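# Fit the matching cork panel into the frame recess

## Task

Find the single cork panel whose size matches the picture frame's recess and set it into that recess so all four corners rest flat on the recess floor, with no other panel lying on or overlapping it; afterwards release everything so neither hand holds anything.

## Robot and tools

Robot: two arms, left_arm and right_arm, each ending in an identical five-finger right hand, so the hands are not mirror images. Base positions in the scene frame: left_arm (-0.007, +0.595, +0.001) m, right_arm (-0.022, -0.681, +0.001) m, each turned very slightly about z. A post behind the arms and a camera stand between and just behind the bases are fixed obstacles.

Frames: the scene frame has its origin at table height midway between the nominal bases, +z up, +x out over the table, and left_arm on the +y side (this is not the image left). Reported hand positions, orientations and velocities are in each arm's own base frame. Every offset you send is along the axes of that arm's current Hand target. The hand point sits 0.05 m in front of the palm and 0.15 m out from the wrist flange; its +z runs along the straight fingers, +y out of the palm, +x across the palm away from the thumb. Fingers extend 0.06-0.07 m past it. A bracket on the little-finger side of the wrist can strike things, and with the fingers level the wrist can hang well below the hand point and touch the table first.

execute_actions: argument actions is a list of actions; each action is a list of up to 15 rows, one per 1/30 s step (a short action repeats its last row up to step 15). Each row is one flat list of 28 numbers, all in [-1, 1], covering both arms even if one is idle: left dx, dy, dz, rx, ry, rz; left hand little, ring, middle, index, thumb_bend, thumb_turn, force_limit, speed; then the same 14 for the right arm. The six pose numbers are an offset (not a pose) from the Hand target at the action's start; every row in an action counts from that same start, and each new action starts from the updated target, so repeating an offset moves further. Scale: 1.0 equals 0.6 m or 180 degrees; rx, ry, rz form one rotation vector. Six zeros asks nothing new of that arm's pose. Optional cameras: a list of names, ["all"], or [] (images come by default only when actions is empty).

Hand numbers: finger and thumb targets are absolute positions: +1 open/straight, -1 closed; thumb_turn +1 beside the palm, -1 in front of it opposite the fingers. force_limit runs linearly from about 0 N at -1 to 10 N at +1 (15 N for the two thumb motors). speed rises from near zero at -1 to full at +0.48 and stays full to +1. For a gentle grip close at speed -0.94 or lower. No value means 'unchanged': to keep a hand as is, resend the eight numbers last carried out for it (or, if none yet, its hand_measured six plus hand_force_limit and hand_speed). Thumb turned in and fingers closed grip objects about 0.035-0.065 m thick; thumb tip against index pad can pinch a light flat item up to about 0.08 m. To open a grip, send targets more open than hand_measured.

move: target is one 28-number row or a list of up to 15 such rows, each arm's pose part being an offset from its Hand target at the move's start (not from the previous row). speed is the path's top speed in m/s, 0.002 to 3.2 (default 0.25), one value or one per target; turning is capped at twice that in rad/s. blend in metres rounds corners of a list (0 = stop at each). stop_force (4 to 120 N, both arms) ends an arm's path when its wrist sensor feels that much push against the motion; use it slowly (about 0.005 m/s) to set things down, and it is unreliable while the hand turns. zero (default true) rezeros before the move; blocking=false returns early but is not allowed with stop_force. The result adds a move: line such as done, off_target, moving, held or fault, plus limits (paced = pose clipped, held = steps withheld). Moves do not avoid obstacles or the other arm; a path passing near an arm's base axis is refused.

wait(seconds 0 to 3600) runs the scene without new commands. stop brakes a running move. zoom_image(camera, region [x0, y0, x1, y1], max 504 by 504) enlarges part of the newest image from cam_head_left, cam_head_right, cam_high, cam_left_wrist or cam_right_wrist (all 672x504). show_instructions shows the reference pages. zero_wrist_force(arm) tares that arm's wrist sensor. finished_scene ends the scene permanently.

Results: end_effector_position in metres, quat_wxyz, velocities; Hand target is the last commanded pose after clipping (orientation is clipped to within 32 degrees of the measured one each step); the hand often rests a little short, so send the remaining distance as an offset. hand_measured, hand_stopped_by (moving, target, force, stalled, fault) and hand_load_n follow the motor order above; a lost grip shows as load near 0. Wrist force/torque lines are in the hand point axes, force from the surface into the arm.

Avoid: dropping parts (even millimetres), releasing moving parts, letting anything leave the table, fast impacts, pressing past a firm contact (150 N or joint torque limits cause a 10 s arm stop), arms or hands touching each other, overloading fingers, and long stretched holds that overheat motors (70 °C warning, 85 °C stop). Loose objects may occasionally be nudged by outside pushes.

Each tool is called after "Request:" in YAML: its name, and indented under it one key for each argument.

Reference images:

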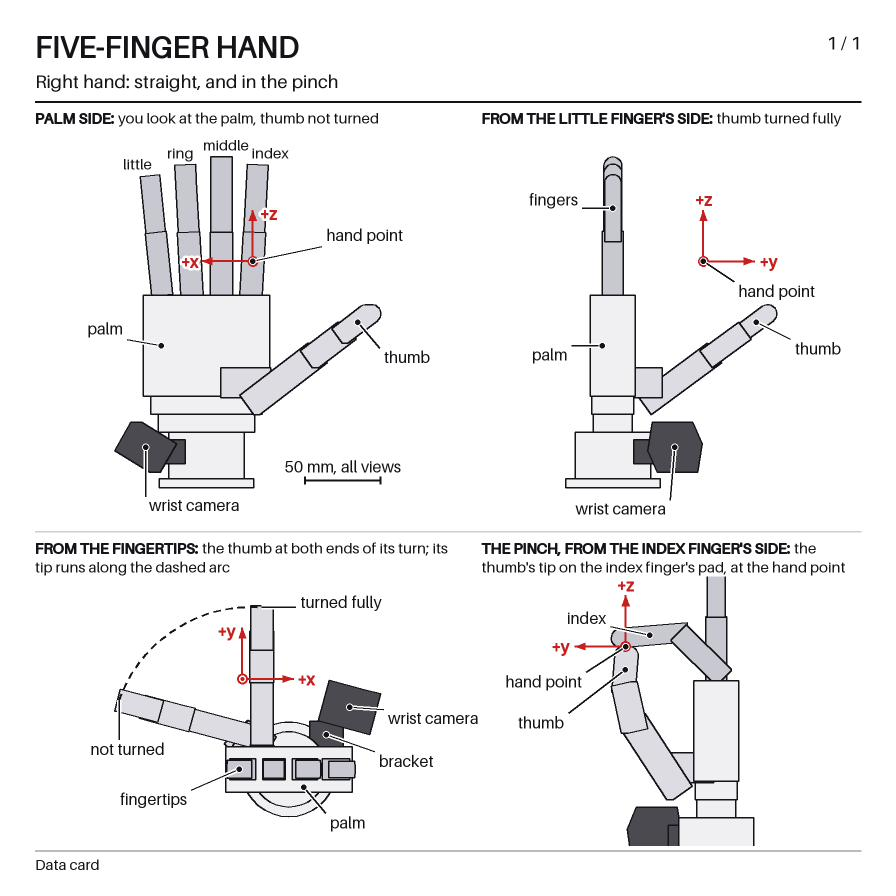

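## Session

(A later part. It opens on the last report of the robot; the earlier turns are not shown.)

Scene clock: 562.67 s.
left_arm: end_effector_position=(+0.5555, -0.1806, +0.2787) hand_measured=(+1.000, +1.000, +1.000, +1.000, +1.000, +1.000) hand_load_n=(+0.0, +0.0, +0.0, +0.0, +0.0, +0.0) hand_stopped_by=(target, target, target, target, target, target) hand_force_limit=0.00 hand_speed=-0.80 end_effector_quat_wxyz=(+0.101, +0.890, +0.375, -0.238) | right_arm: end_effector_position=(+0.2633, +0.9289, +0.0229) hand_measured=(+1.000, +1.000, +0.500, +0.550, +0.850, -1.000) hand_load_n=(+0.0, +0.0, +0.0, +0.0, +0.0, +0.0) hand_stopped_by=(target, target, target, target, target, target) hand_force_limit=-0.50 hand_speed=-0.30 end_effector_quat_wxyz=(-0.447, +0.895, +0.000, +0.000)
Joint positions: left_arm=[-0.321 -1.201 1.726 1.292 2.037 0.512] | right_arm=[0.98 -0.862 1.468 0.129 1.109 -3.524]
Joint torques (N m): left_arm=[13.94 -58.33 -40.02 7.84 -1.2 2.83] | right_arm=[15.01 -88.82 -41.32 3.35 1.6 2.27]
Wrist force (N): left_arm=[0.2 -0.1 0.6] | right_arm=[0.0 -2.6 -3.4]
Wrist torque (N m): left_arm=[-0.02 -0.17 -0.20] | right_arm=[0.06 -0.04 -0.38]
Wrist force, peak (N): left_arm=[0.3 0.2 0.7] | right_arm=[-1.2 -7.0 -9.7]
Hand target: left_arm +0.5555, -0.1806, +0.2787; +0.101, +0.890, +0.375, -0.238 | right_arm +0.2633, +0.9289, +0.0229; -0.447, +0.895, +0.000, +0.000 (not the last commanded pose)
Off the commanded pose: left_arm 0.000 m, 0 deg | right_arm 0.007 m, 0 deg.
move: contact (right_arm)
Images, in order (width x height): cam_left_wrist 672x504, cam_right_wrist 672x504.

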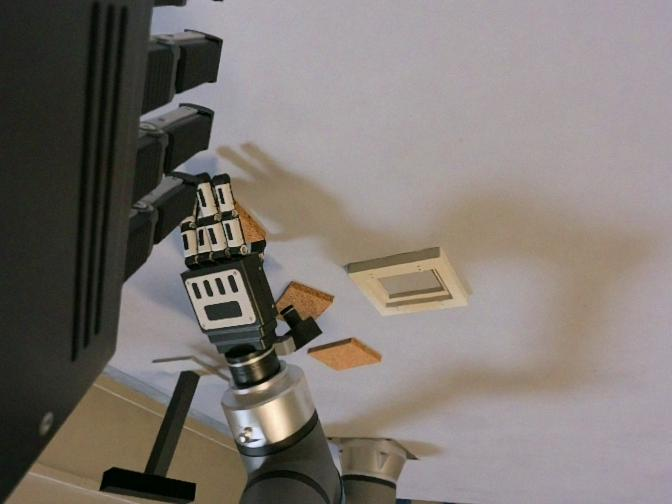

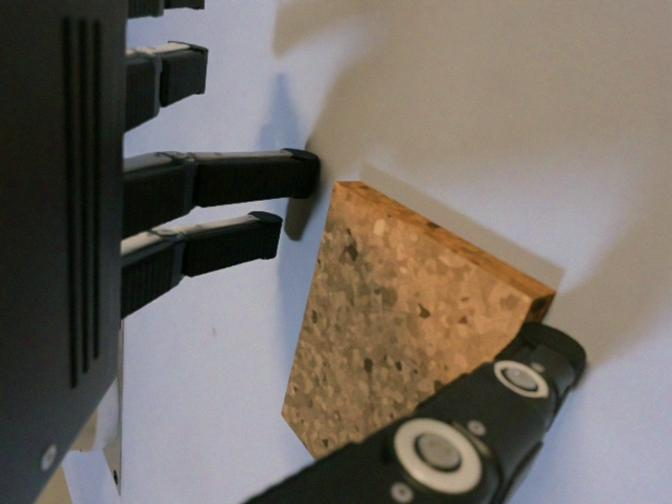

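Request:
zoom_image:
  camera: "cam_right_wrist"
  region: [440, 240, 640, 420]

Request:
zoom_image:
  camera: "cam_right_wrist"
  region: [240, 120, 440, 300]

Scaled by 2.520 from the camera's image (finer frame: 960x720).

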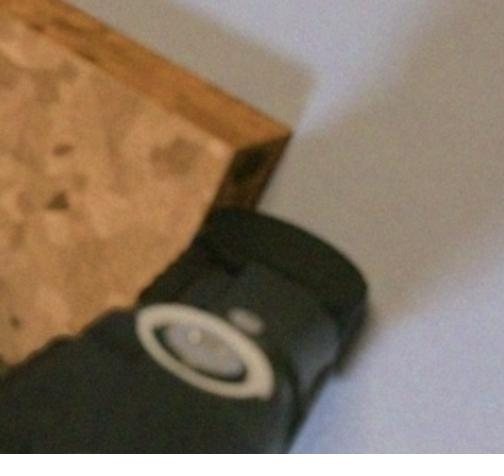

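Scaled by 2.520 from the camera's image (finer frame: 960x720).

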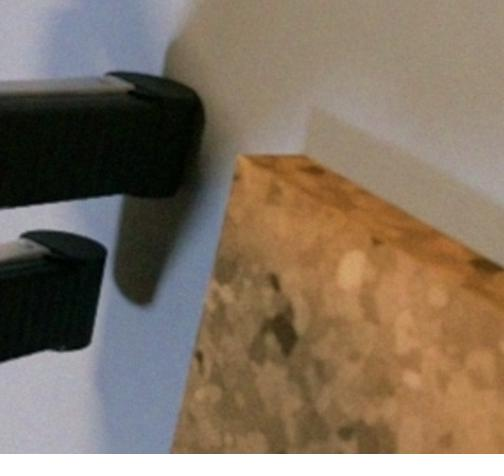

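Request:
move:
  target: [0,0,0,0,0,0,1,1,1,1,1,1,0,-0.8,-0.0083,-0.0095,-0.0155,0.0167,0.0433,-0.0578,1,1,0.45,0.5,0.85,-1,-0.5,-0.3]
  speed: 0.05
  cameras: ["cam_right_wrist","cam_left_wrist"]

Scene clock: 654.57 s.
left_arm: end_effector_position=(+0.5555, -0.1806, +0.2787) hand_measured=(+1.000, +1.000, +1.000, +1.000, +1.000, +1.000) hand_load_n=(+0.0, +0.0, +0.0, +0.0, +0.0, +0.0) hand_stopped_by=(target, target, target, target, target, target) hand_force_limit=0.00 hand_speed=-0.80 end_effector_quat_wxyz=(+0.101, +0.890, +0.375, -0.238) | right_arm: end_effector_position=(+0.2584, +0.9249, +0.0330) hand_measured=(+1.000, +1.000, +0.450, +0.500, +0.850, -1.000) hand_load_n=(+0.0, +0.0, +0.0, +0.0, +0.0, +0.0) hand_stopped_by=(target, target, target, target, target, target) hand_force_limit=-0.50 hand_speed=-0.30 end_effector_quat_wxyz=(-0.467, +0.877, +0.051, +0.101)
Joint positions: left_arm=[-0.321 -1.201 1.726 1.292 2.037 0.512] | right_arm=[1.026 -0.932 1.57 -0.028 1.246 -3.631]
Joint torques (N m): left_arm=[14.1 -59.4 -39.68 7.86 -1.15 2.78] | right_arm=[15.43 -86.79 -20.9 -1.74 1.39 -3.69]
Wrist force (N): left_arm=[0.2 0.3 0.3] | right_arm=[0.7 0.0 0.0]
Wrist torque (N m): left_arm=[0.06 -0.17 -0.19] | right_arm=[-0.11 -0.10 0.08]
Wrist force, peak (N): left_arm=[0.3 0.3 0.7] | right_arm=[0.0 -2.9 -4.0]
Hand target: left_arm +0.5555, -0.1806, +0.2787; +0.101, +0.890, +0.375, -0.238 | right_arm +0.2584, +0.9249, +0.0330; -0.467, +0.877, +0.051, +0.101
Off the commanded pose: left_arm 0.000 m, 0 deg | right_arm 0.000 m, 0 deg.
move: done
Images, in order (width x height): cam_left_wrist 672x504, cam_right_wrist 672x504.

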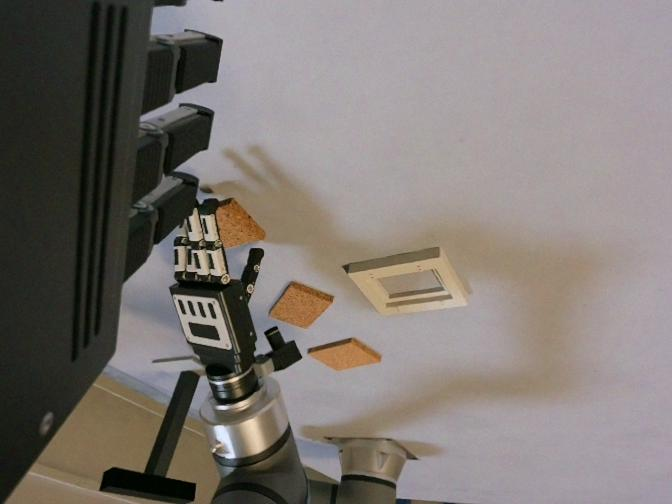

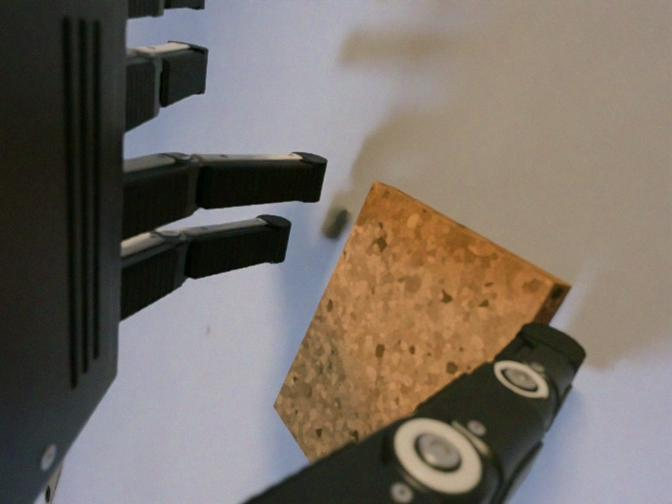

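Request:
move:
  target: [0,0,0,0,0,0,1,1,1,1,1,1,0,-0.8,-0.0053,0.0189,0.0127,0,0,0,1,1,0.45,0.5,0.85,-1,-0.5,-0.3]
  speed: 0.01
  stop_force: 4
  cameras: ["cam_right_wrist"]

Request:
zoom_image:
  camera: "cam_right_wrist"
  region: [240, 140, 640, 440]

Scene clock: 664.67 s.
left_arm: end_effector_position=(+0.5555, -0.1806, +0.2787) hand_measured=(+1.000, +1.000, +1.000, +1.000, +1.000, +1.000) hand_load_n=(+0.0, +0.0, +0.0, +0.0, +0.0, +0.0) hand_stopped_by=(target, target, target, target, target, target) hand_force_limit=0.00 hand_speed=-0.80 end_effector_quat_wxyz=(+0.101, +0.890, +0.375, -0.238) | right_arm: end_effector_position=(+0.2583, +0.9249, +0.0200) hand_measured=(+1.000, +1.000, +0.450, +0.500, +0.850, -1.000) hand_load_n=(+0.0, +0.0, +0.0, +0.0, +0.0, +0.0) hand_stopped_by=(target, target, target, target, target, target) hand_force_limit=-0.50 hand_speed=-0.30 end_effector_quat_wxyz=(-0.467, +0.877, +0.051, +0.101)
Joint positions: left_arm=[-0.321 -1.201 1.726 1.292 2.037 0.512] | right_arm=[1.026 -0.919 1.575 -0.046 1.246 -3.631]
Joint torques (N m): left_arm=[13.46 -59.88 -39.78 7.73 -1.24 2.75] | right_arm=[7.88 -85.28 -40.91 2.47 1.7 -1.18]
Wrist force (N): left_arm=[0.1 0.2 0.4] | right_arm=[0.8 -3.3 -3.4]
Wrist torque (N m): left_arm=[0.04 -0.15 -0.20] | right_arm=[-0.30 -0.09 0.07]
Wrist force, peak (N): left_arm=[0.4 0.6 0.5] | right_arm=[0.3 -6.3 -5.6]
Hand target: left_arm +0.5555, -0.1806, +0.2787; +0.101, +0.890, +0.375, -0.238 | right_arm +0.2583, +0.9249, +0.0200; -0.467, +0.877, +0.051, +0.101 (not the last commanded pose)
Off the commanded pose: left_arm 0.000 m, 0 deg | right_arm 0.001 m, 0 deg.
move: contact (right_arm)

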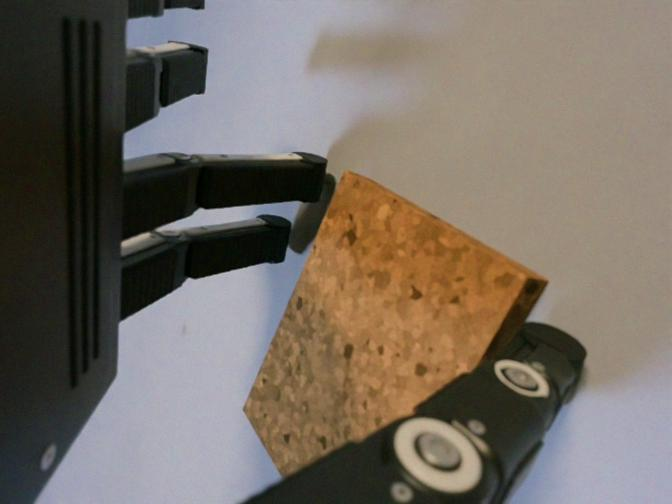

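Scaled by 1.260 from the camera's image (finer frame: 960x720).

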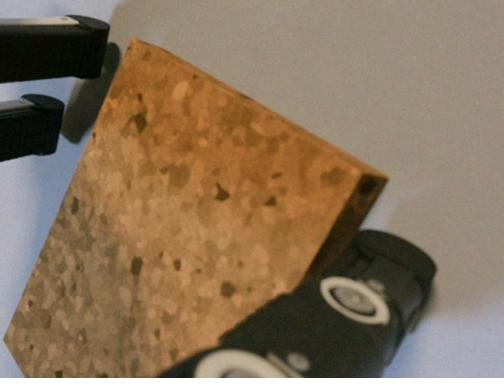

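Request:
move:
  target: [0,0,0,0,0,0,1,1,1,1,1,1,0,-0.8,0.0004,-0.00135,-0.0009,0,0,0,1,1,0.45,0.5,0.85,-1,-0.5,-0.3]
  speed: 0.01
  cameras: []

Request:
move:
  target: [0,0,0,0,0,0,1,1,1,1,1,1,0,-0.8,0,0,0,0,0,0,1,1,0.1,0.1,0.5,-1,-0.6,-0.94]
  speed: 0.01
  cameras: ["cam_right_wrist","cam_left_wrist"]

Request:
zoom_image:
  camera: "cam_right_wrist"
  region: [240, 140, 640, 440]

Scene clock: 683.40 s.
left_arm: end_effector_position=(+0.5555, -0.1806, +0.2787) hand_measured=(+1.000, +1.000, +1.000, +1.000, +1.000, +1.000) hand_load_n=(-0.5, +0.0, +0.0, +0.0, +0.0, +0.0) hand_stopped_by=(target, target, target, target, target, target) hand_force_limit=0.00 hand_speed=-0.80 end_effector_quat_wxyz=(+0.101, +0.890, +0.375, -0.238) | right_arm: end_effector_position=(+0.2583, +0.9249, +0.0210) hand_measured=(+1.000, +1.000, +0.450, +0.500, +0.850, -1.000) hand_load_n=(+0.0, +0.0, +0.0, +0.0, +0.0, +0.0) hand_stopped_by=(target, target, target, target, target, target) hand_force_limit=-0.50 hand_speed=-0.30 end_effector_quat_wxyz=(-0.467, +0.877, +0.051, +0.101)
Joint positions: left_arm=[-0.321 -1.201 1.726 1.292 2.037 0.512] | right_arm=[1.026 -0.92 1.575 -0.045 1.246 -3.631]
Joint torques (N m): left_arm=[14.61 -59.03 -40.19 8.02 -1.01 2.57] | right_arm=[-16.37 -87.71 -42.84 2.62 0.84 -1.56]
Wrist force (N): left_arm=[0.0 0.3 0.5] | right_arm=[0.3 -0.3 -0.2]
Wrist torque (N m): left_arm=[0.05 -0.14 -0.20] | right_arm=[-0.13 -0.04 0.05]
Wrist force, peak (N): left_arm=[0.1 0.3 0.7] | right_arm=[0.6 -4.2 -3.6]
Hand target: left_arm +0.5555, -0.1806, +0.2787; +0.101, +0.890, +0.375, -0.238 | right_arm +0.2584, +0.9249, +0.0210; -0.467, +0.877, +0.051, +0.101
Off the commanded pose: left_arm 0.000 m, 0 deg | right_arm 0.000 m, 0 deg.
move: done

Scene clock: 685.13 s.
left_arm: end_effector_position=(+0.5555, -0.1806, +0.2787) hand_measured=(+1.000, +1.000, +1.000, +1.000, +1.000, +1.000) hand_load_n=(+0.0, +0.0, +0.0, +0.0, +0.0, +0.0) hand_stopped_by=(target, target, target, target, target, target) hand_force_limit=0.00 hand_speed=-0.80 end_effector_quat_wxyz=(+0.101, +0.890, +0.375, -0.238) | right_arm: end_effector_position=(+0.2584, +0.9249, +0.0211) hand_measured=(+1.000, +1.000, +0.248, +0.252, +0.730, -1.000) hand_load_n=(+0.0, +0.0, +2.0, +2.5, +3.0, +0.0) hand_stopped_by=(target, target, force, force, force, target) hand_force_limit=-0.60 hand_speed=-0.94 end_effector_quat_wxyz=(-0.467, +0.877, +0.051, +0.101)
Joint positions: left_arm=[-0.321 -1.201 1.726 1.292 2.037 0.512] | right_arm=[1.026 -0.92 1.575 -0.045 1.246 -3.631]
Joint torques (N m): left_arm=[14.18 -59.98 -39.75 7.84 -1.03 2.75] | right_arm=[-16.15 -88.75 -42.21 2.5 -0.64 -3.19]
Wrist force (N): left_arm=[0.2 0.4 0.4] | right_arm=[1.0 -0.7 0.1]
Wrist torque (N m): left_arm=[0.06 -0.16 -0.19] | right_arm=[-0.18 -0.14 0.10]
Wrist force, peak (N): left_arm=[0.0 0.3 0.8] | right_arm=[0.7 -1.1 0.6]
Hand target: left_arm +0.5555, -0.1806, +0.2787; +0.101, +0.890, +0.375, -0.238 | right_arm +0.2584, +0.9249, +0.0210; -0.467, +0.877, +0.051, +0.101
Off the commanded pose: left_arm 0.000 m, 0 deg | right_arm 0.000 m, 0 deg.
move: done
Images, in order (width x height): cam_left_wrist 672x504, cam_right_wrist 672x504.

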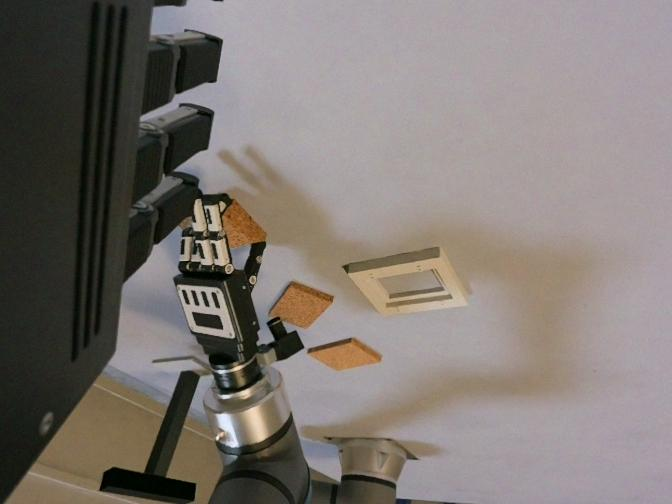

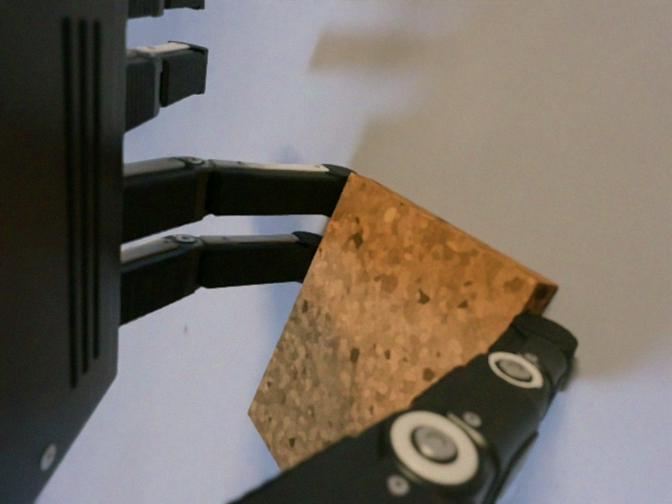

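Scaled by 1.260 from the camera's image (finer frame: 960x720).

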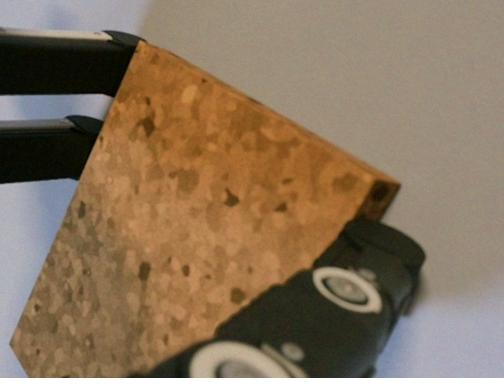

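Request:
move:
  target: [0,0,0,0,0,0,1,1,1,1,1,1,0,-0.8,0.0113,-0.0405,-0.0271,0,0,0,1,1,0.1,0.1,0.5,-1,-0.6,-0.94]
  speed: 0.03
  cameras: ["cam_right_wrist","cam_left_wrist"]

Request:
zoom_image:
  camera: "cam_right_wrist"
  region: [240, 140, 640, 440]

Request:
zoom_image:
  camera: "cam_left_wrist"
  region: [130, 160, 355, 329]

Scene clock: 695.97 s.
left_arm: end_effector_position=(+0.5555, -0.1806, +0.2787) hand_measured=(+1.000, +1.000, +1.000, +1.000, +1.000, +1.000) hand_load_n=(+0.0, +0.0, +0.0, +0.0, +0.0, +0.0) hand_stopped_by=(target, target, target, target, target, target) hand_force_limit=0.00 hand_speed=-0.80 end_effector_quat_wxyz=(+0.101, +0.890, +0.375, -0.238) | right_arm: end_effector_position=(+0.2584, +0.9249, +0.0508) hand_measured=(+1.000, +1.000, +0.248, +0.252, +0.730, -1.000) hand_load_n=(+0.0, +0.0, +2.0, +2.5, +3.5, -0.5) hand_stopped_by=(target, target, force, force, force, target) hand_force_limit=-0.60 hand_speed=-0.94 end_effector_quat_wxyz=(-0.467, +0.877, +0.051, +0.101)
Joint positions: left_arm=[-0.321 -1.201 1.726 1.292 2.037 0.512] | right_arm=[1.026 -0.949 1.562 -0.003 1.246 -3.631]
Joint torques (N m): left_arm=[13.43 -59.37 -39.79 7.99 -0.96 2.63] | right_arm=[-17.64 -92.37 -43.28 2.54 -0.96 -3.15]
Wrist force (N): left_arm=[0.0 0.3 0.4] | right_arm=[0.4 -0.2 0.2]
Wrist torque (N m): left_arm=[0.05 -0.13 -0.20] | right_arm=[-0.14 -0.06 0.04]
Wrist force, peak (N): left_arm=[0.2 0.3 0.8] | right_arm=[0.9 -1.2 -0.1]
Hand target: left_arm +0.5555, -0.1806, +0.2787; +0.101, +0.890, +0.375, -0.238 | right_arm +0.2584, +0.9249, +0.0511; -0.467, +0.877, +0.051, +0.101
Off the commanded pose: left_arm 0.000 m, 0 deg | right_arm 0.000 m, 0 deg.
move: done
Images, in order (width x height): cam_left_wrist 672x504, cam_right_wrist 672x504.

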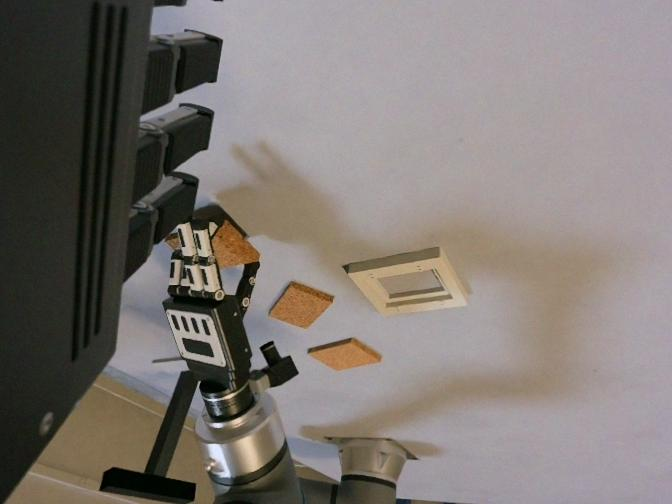

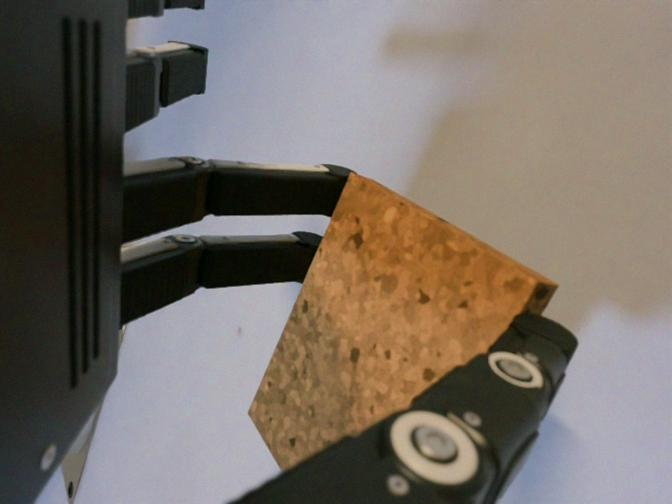

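Scaled by 1.260 from the camera's image (finer frame: 960x720).

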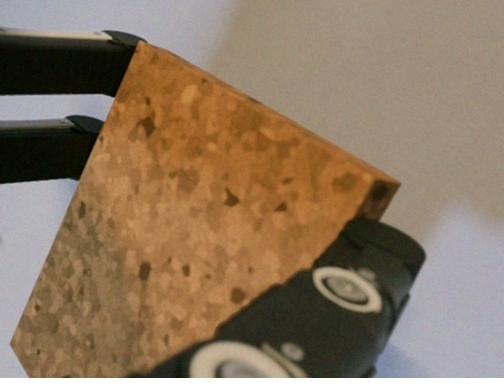

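Scaled by 2.240 from the camera's image (finer frame: 960x720).

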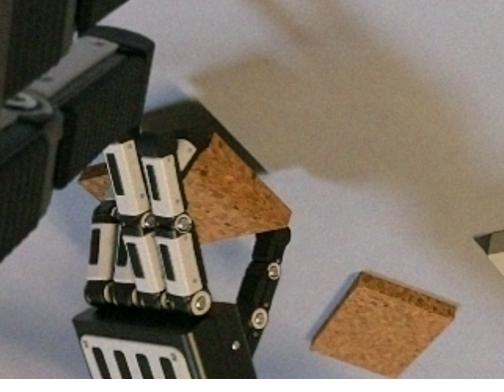

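Request:
move:
  target: [-0.135,0.21,0.194,0,0,0,1,1,1,1,1,1,0,-0.8,0.2915,0.1703,-0.222,0.0002,0.0279,-0.0415,1,1,0.1,0.1,0.5,-1,-0.6,-0.94]
  speed: 0.12
  cameras: ["all"]

Request:
zoom_image:
  camera: "cam_left_wrist"
  region: [240, 160, 540, 385]

Scene clock: 723.47 s.
left_arm: end_effector_position=(+0.5560, -0.3604, +0.2186) hand_measured=(+1.000, +1.000, +1.000, +1.000, +1.000, +1.000) hand_load_n=(+0.0, +0.0, +0.0, +0.0, +0.0, +0.0) hand_stopped_by=(target, target, target, target, target, target) hand_force_limit=0.00 hand_speed=-0.80 end_effector_quat_wxyz=(+0.101, +0.890, +0.375, -0.238) | right_arm: end_effector_position=(+0.4301, +0.7566, +0.0799) hand_measured=(+1.000, +1.000, +0.248, +0.252, +0.730, -1.000) hand_load_n=(+0.0, -0.5, +1.5, +2.5, +3.5, -0.5) hand_stopped_by=(target, target, force, force, force, target) hand_force_limit=-0.60 hand_speed=-0.94 end_effector_quat_wxyz=(-0.462, +0.866, +0.087, +0.169)
Joint positions: left_arm=[-0.583 -1.112 1.682 1.108 2.084 0.219] | right_arm=[0.721 -1.09 1.753 -0.032 1.067 -3.932]
Joint torques (N m): left_arm=[-15.64 -65.08 -39.56 2.16 3.86 -1.98] | right_arm=[-22.35 -78.78 -20.71 2.71 -3.04 -3.47]
Wrist force (N): left_arm=[-0.1 1.0 0.2] | right_arm=[0.0 -0.6 -0.6]
Wrist torque (N m): left_arm=[0.13 -0.07 -0.08] | right_arm=[-0.16 -0.05 0.04]
Wrist force, peak (N): left_arm=[-0.6 1.4 0.6] | right_arm=[0.4 -1.2 1.1]
Hand target: left_arm +0.5560, -0.3605, +0.2185; +0.101, +0.890, +0.375, -0.238 | right_arm +0.4303, +0.7564, +0.0799; -0.462, +0.866, +0.087, +0.169
Off the commanded pose: left_arm 0.000 m, 0 deg | right_arm 0.000 m, 0 deg.
move: done

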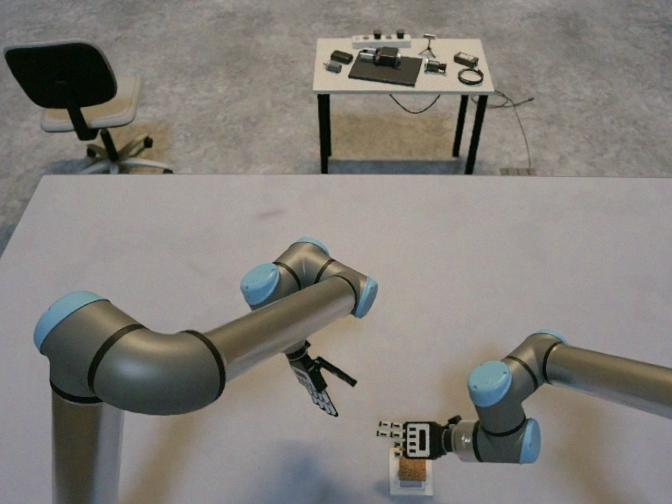

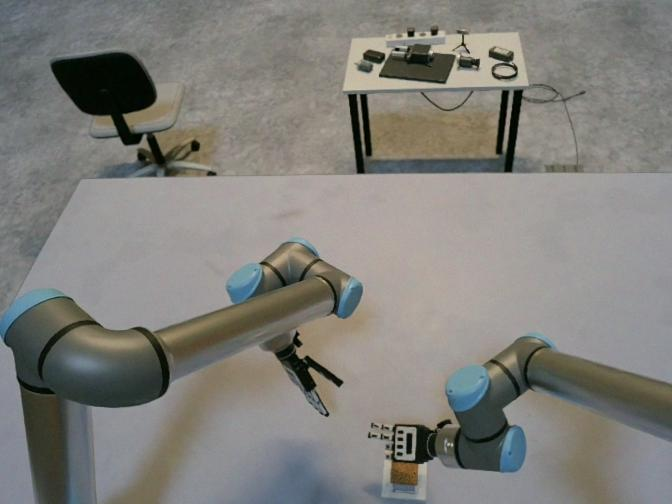

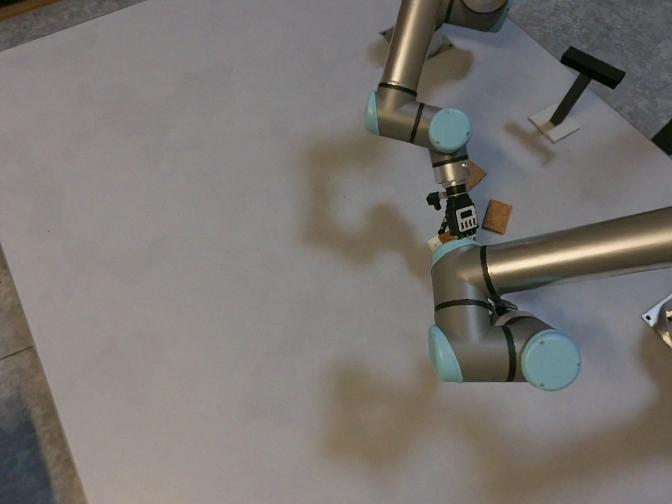

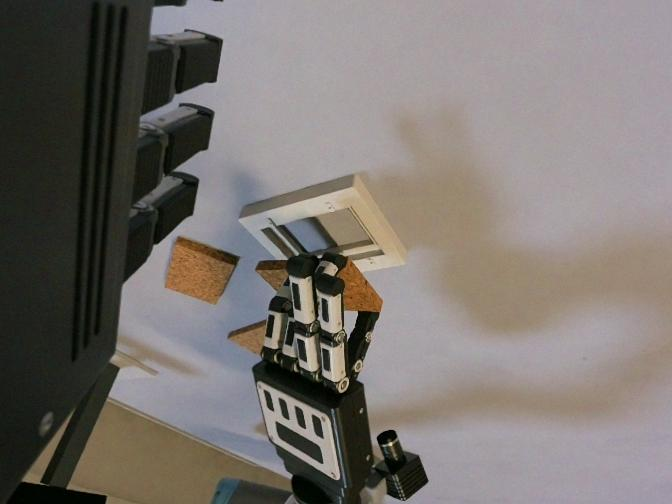

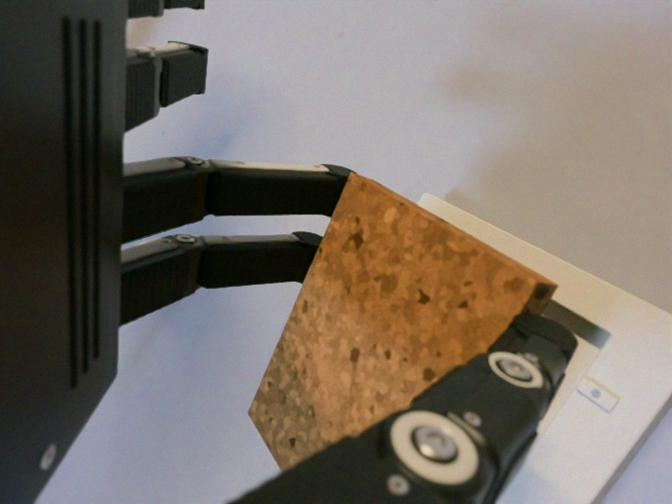

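Scaled by 1.680 from the camera's image (finer frame: 960x720).

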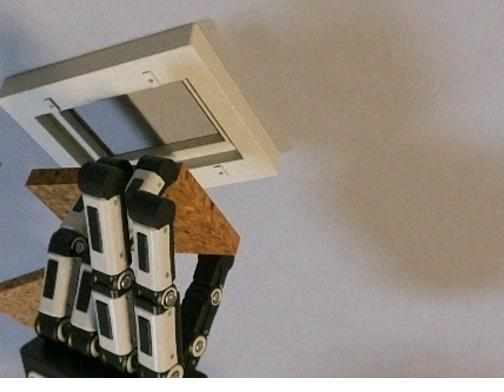

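Request:
zoom_image:
  camera: "cam_right_wrist"
  region: [372, 170, 672, 395]

Request:
zoom_image:
  camera: "cam_head_left"
  region: [340, 400, 490, 504]

Scaled by 1.680 from the camera's image (finer frame: 960x720).

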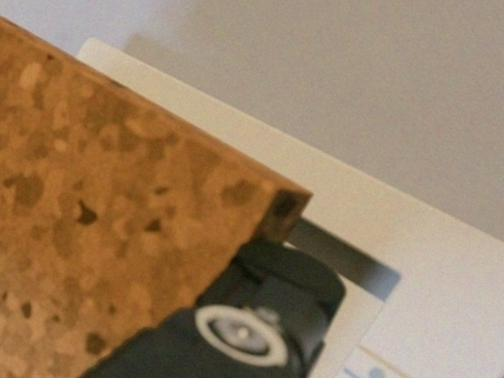

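Scaled by 3.360 from the camera's image (finer frame: 960x720).

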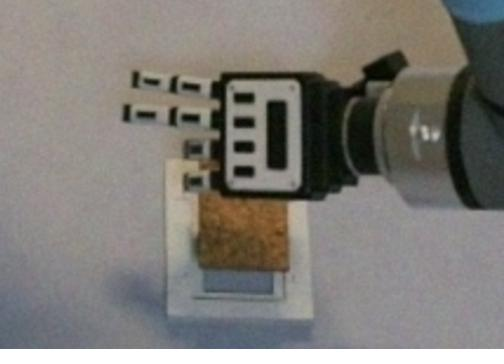

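Request:
move:
  target: [0,0,0,0,0,0,1,1,1,1,1,1,0,-0.8,-0.0217,0.0302,0.0202,0,0,0,1,1,0.1,0.1,0.5,-1,-0.6,-0.94]
  speed: 0.05
  stop_force: 5
  cameras: ["cam_head_left","cam_left_wrist","cam_right_wrist"]

Request:
zoom_image:
  camera: "cam_left_wrist"
  region: [220, 160, 440, 325]

Request:
zoom_image:
  camera: "cam_head_left"
  region: [370, 420, 470, 504]

Request:
zoom_image:
  camera: "cam_right_wrist"
  region: [240, 170, 640, 470]

Scene clock: 756.57 s.
left_arm: end_effector_position=(+0.5560, -0.3605, +0.2185) hand_measured=(+1.000, +1.000, +1.000, +1.000, +1.000, +1.000) hand_load_n=(+0.0, +0.0, +0.0, +0.0, +0.0, +0.0) hand_stopped_by=(target, target, target, target, target, target) hand_force_limit=0.00 hand_speed=-0.80 end_effector_quat_wxyz=(+0.101, +0.890, +0.375, -0.238) | right_arm: end_effector_position=(+0.4264, +0.7564, +0.0548) hand_measured=(+1.000, +1.000, +0.248, +0.252, +0.730, -1.000) hand_load_n=(+0.0, -0.5, +2.0, +2.5, +3.5, +0.0) hand_stopped_by=(target, target, force, force, force, target) hand_force_limit=-0.60 hand_speed=-0.94 end_effector_quat_wxyz=(-0.462, +0.866, +0.087, +0.169)
Joint positions: left_arm=[-0.584 -1.112 1.682 1.108 2.084 0.219] | right_arm=[0.724 -1.067 1.771 -0.074 1.07 -3.93]
Joint torques (N m): left_arm=[-16.03 -65.04 -39.2 2.11 3.69 -1.79] | right_arm=[17.68 -50.02 -18.97 -1.51 1.65 2.8]
Wrist force (N): left_arm=[0.0 1.0 0.2] | right_arm=[0.2 -0.4 -0.2]
Wrist torque (N m): left_arm=[0.13 -0.08 -0.08] | right_arm=[-0.10 -0.08 -0.27]
Wrist force, peak (N): left_arm=[-0.4 1.2 0.4] | right_arm=[-0.5 -1.1 -0.6]
Hand target: left_arm +0.5560, -0.3605, +0.2185; +0.101, +0.890, +0.375, -0.238 | right_arm +0.4264, +0.7564, +0.0548; -0.462, +0.866, +0.087, +0.169
Off the commanded pose: left_arm 0.000 m, 0 deg | right_arm 0.000 m, 0 deg.
move: done

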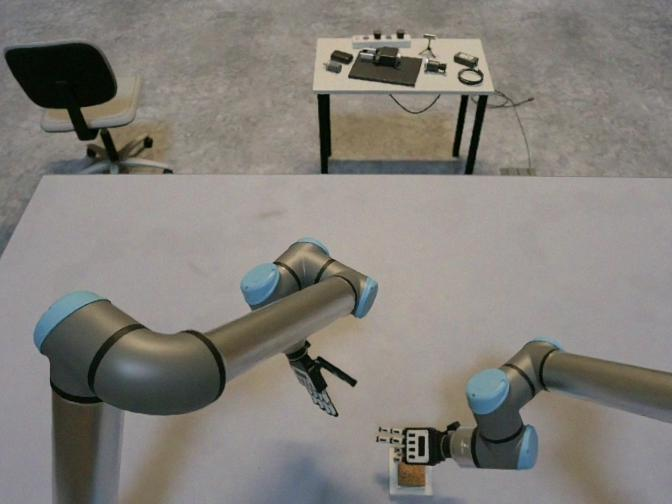

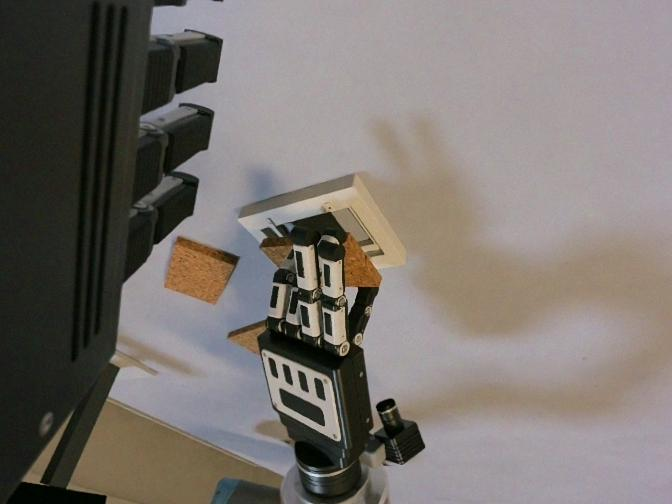

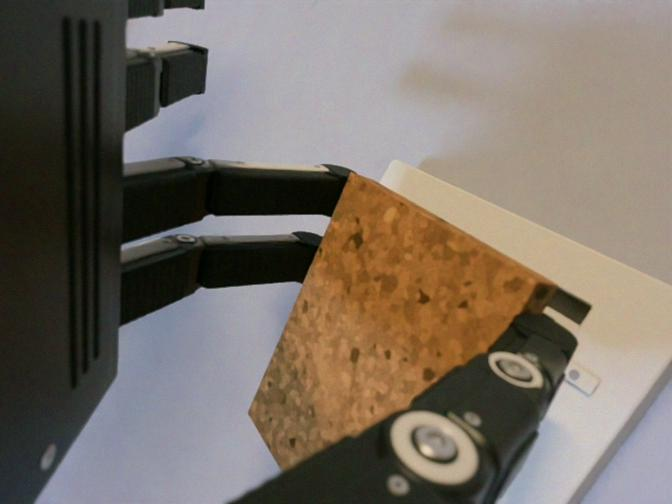

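Scaled by 2.291 from the camera's image (finer frame: 960x720).

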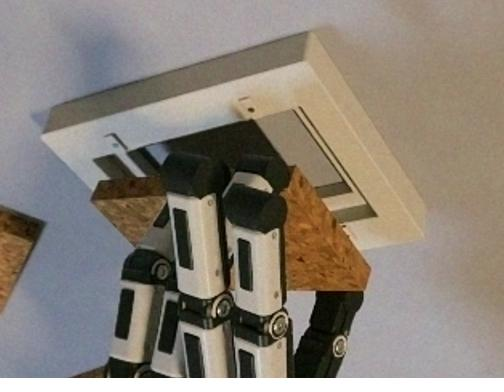

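Scaled by 5.040 from the camera's image (finer frame: 960x720).

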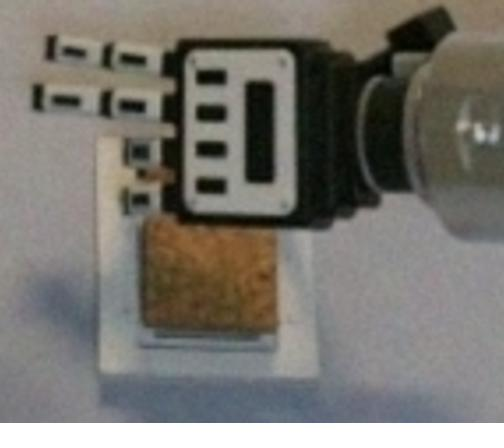

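Scaled by 1.260 from the camera's image (finer frame: 960x720).

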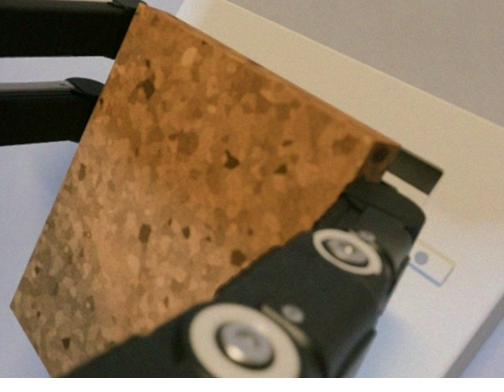

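Request:
move:
  target: [0,0,0,0,0,0,1,1,1,1,1,1,0,-0.8,-0.0025,-0.0003,-0.0012,0.0022,0.005,-0.0167,1,1,0.1,0.1,0.5,-1,-0.6,-0.94]
  speed: 0.03
  cameras: ["cam_head_left","cam_head_right","cam_left_wrist","cam_right_wrist"]

Request:
zoom_image:
  camera: "cam_head_left"
  region: [380, 440, 440, 500]

Request:
zoom_image:
  camera: "cam_left_wrist"
  region: [220, 160, 440, 325]

Request:
zoom_image:
  camera: "cam_right_wrist"
  region: [240, 170, 640, 470]

Scene clock: 783.63 s.
left_arm: end_effector_position=(+0.5560, -0.3605, +0.2185) hand_measured=(+1.000, +1.000, +1.000, +1.000, +1.000, +1.000) hand_load_n=(+0.0, +0.0, +0.0, +0.0, +0.0, +0.0) hand_stopped_by=(target, target, target, target, target, target) hand_force_limit=0.00 hand_speed=-0.80 end_effector_quat_wxyz=(+0.101, +0.890, +0.375, -0.238) | right_arm: end_effector_position=(+0.4248, +0.7559, +0.0548) hand_measured=(+1.000, +1.000, +0.248, +0.252, +0.730, -1.000) hand_load_n=(+0.0, +0.0, +2.0, +3.0, +3.5, +0.0) hand_stopped_by=(target, target, force, force, force, target) hand_force_limit=-0.60 hand_speed=-0.94 end_effector_quat_wxyz=(-0.461, +0.861, +0.107, +0.188)
Joint positions: left_arm=[-0.584 -1.112 1.682 1.108 2.084 0.219] | right_arm=[0.731 -1.076 1.789 -0.104 1.081 -3.969]
Joint torques (N m): left_arm=[-14.74 -66.8 -38.52 1.98 3.73 -1.76] | right_arm=[17.65 -77.44 -19.64 -1.79 1.69 -2.73]
Wrist force (N): left_arm=[-0.2 0.8 -0.1] | right_arm=[-0.2 -0.1 -0.2]
Wrist torque (N m): left_arm=[0.13 -0.04 -0.09] | right_arm=[-0.06 -0.01 0.05]
Wrist force, peak (N): left_arm=[-0.1 1.4 0.1] | right_arm=[0.1 -0.9 -0.7]
Hand target: left_arm +0.5560, -0.3605, +0.2185; +0.101, +0.890, +0.375, -0.238 | right_arm +0.4248, +0.7559, +0.0548; -0.461, +0.861, +0.107, +0.188
Off the commanded pose: left_arm 0.000 m, 0 deg | right_arm 0.000 m, 0 deg.
move: done

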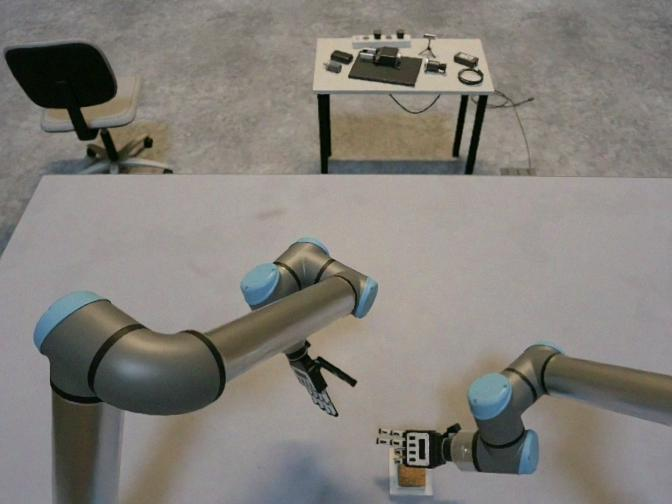

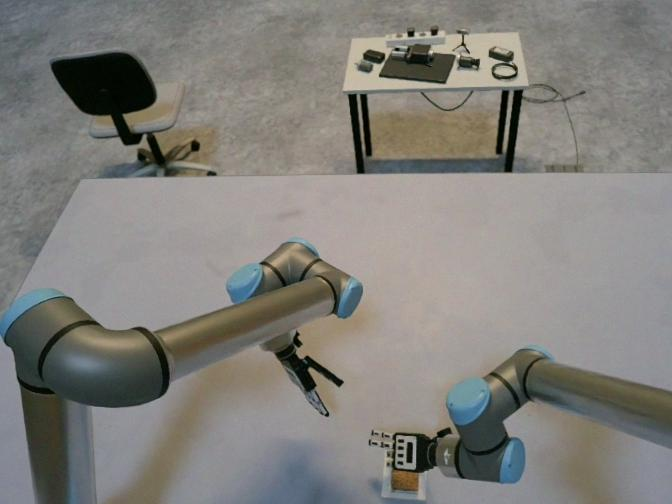

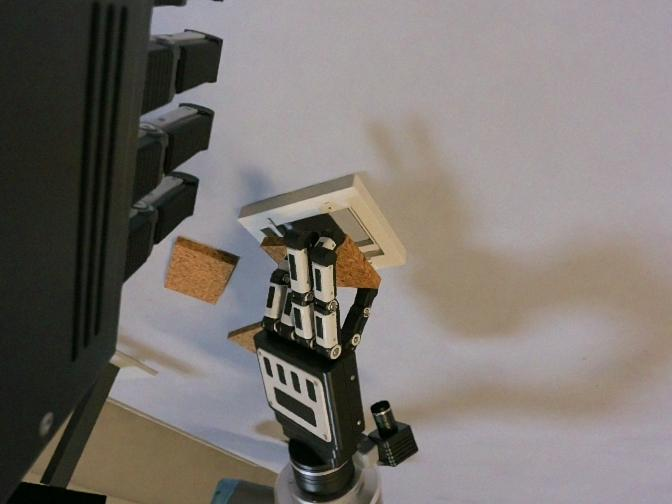

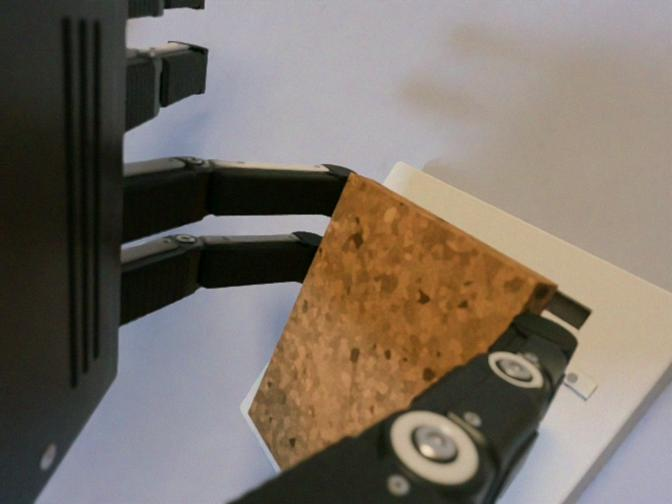

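Scaled by 8.400 from the camera's image (finer frame: 960x720).

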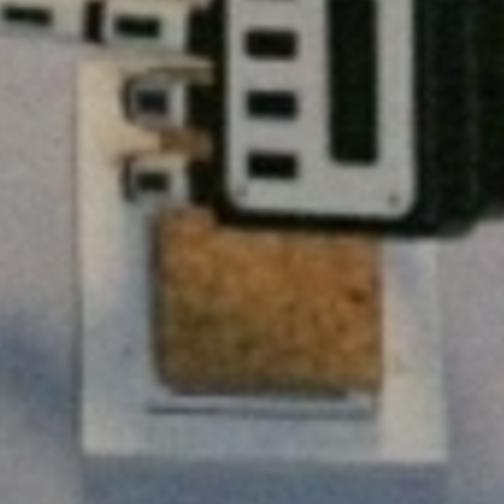

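Scaled by 2.291 from the camera's image (finer frame: 960x720).

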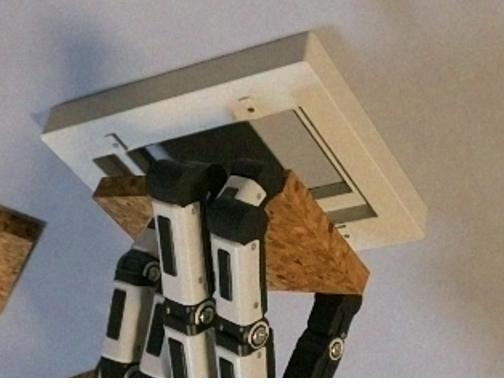

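Scaled by 1.260 from the camera's image (finer frame: 960x720).

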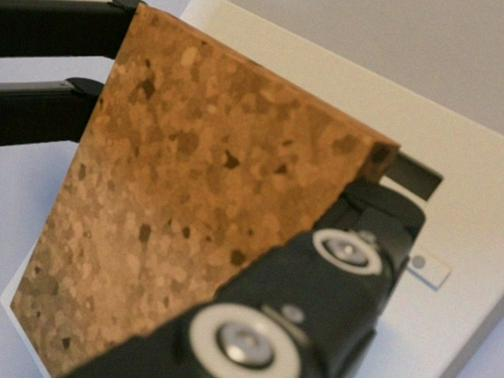

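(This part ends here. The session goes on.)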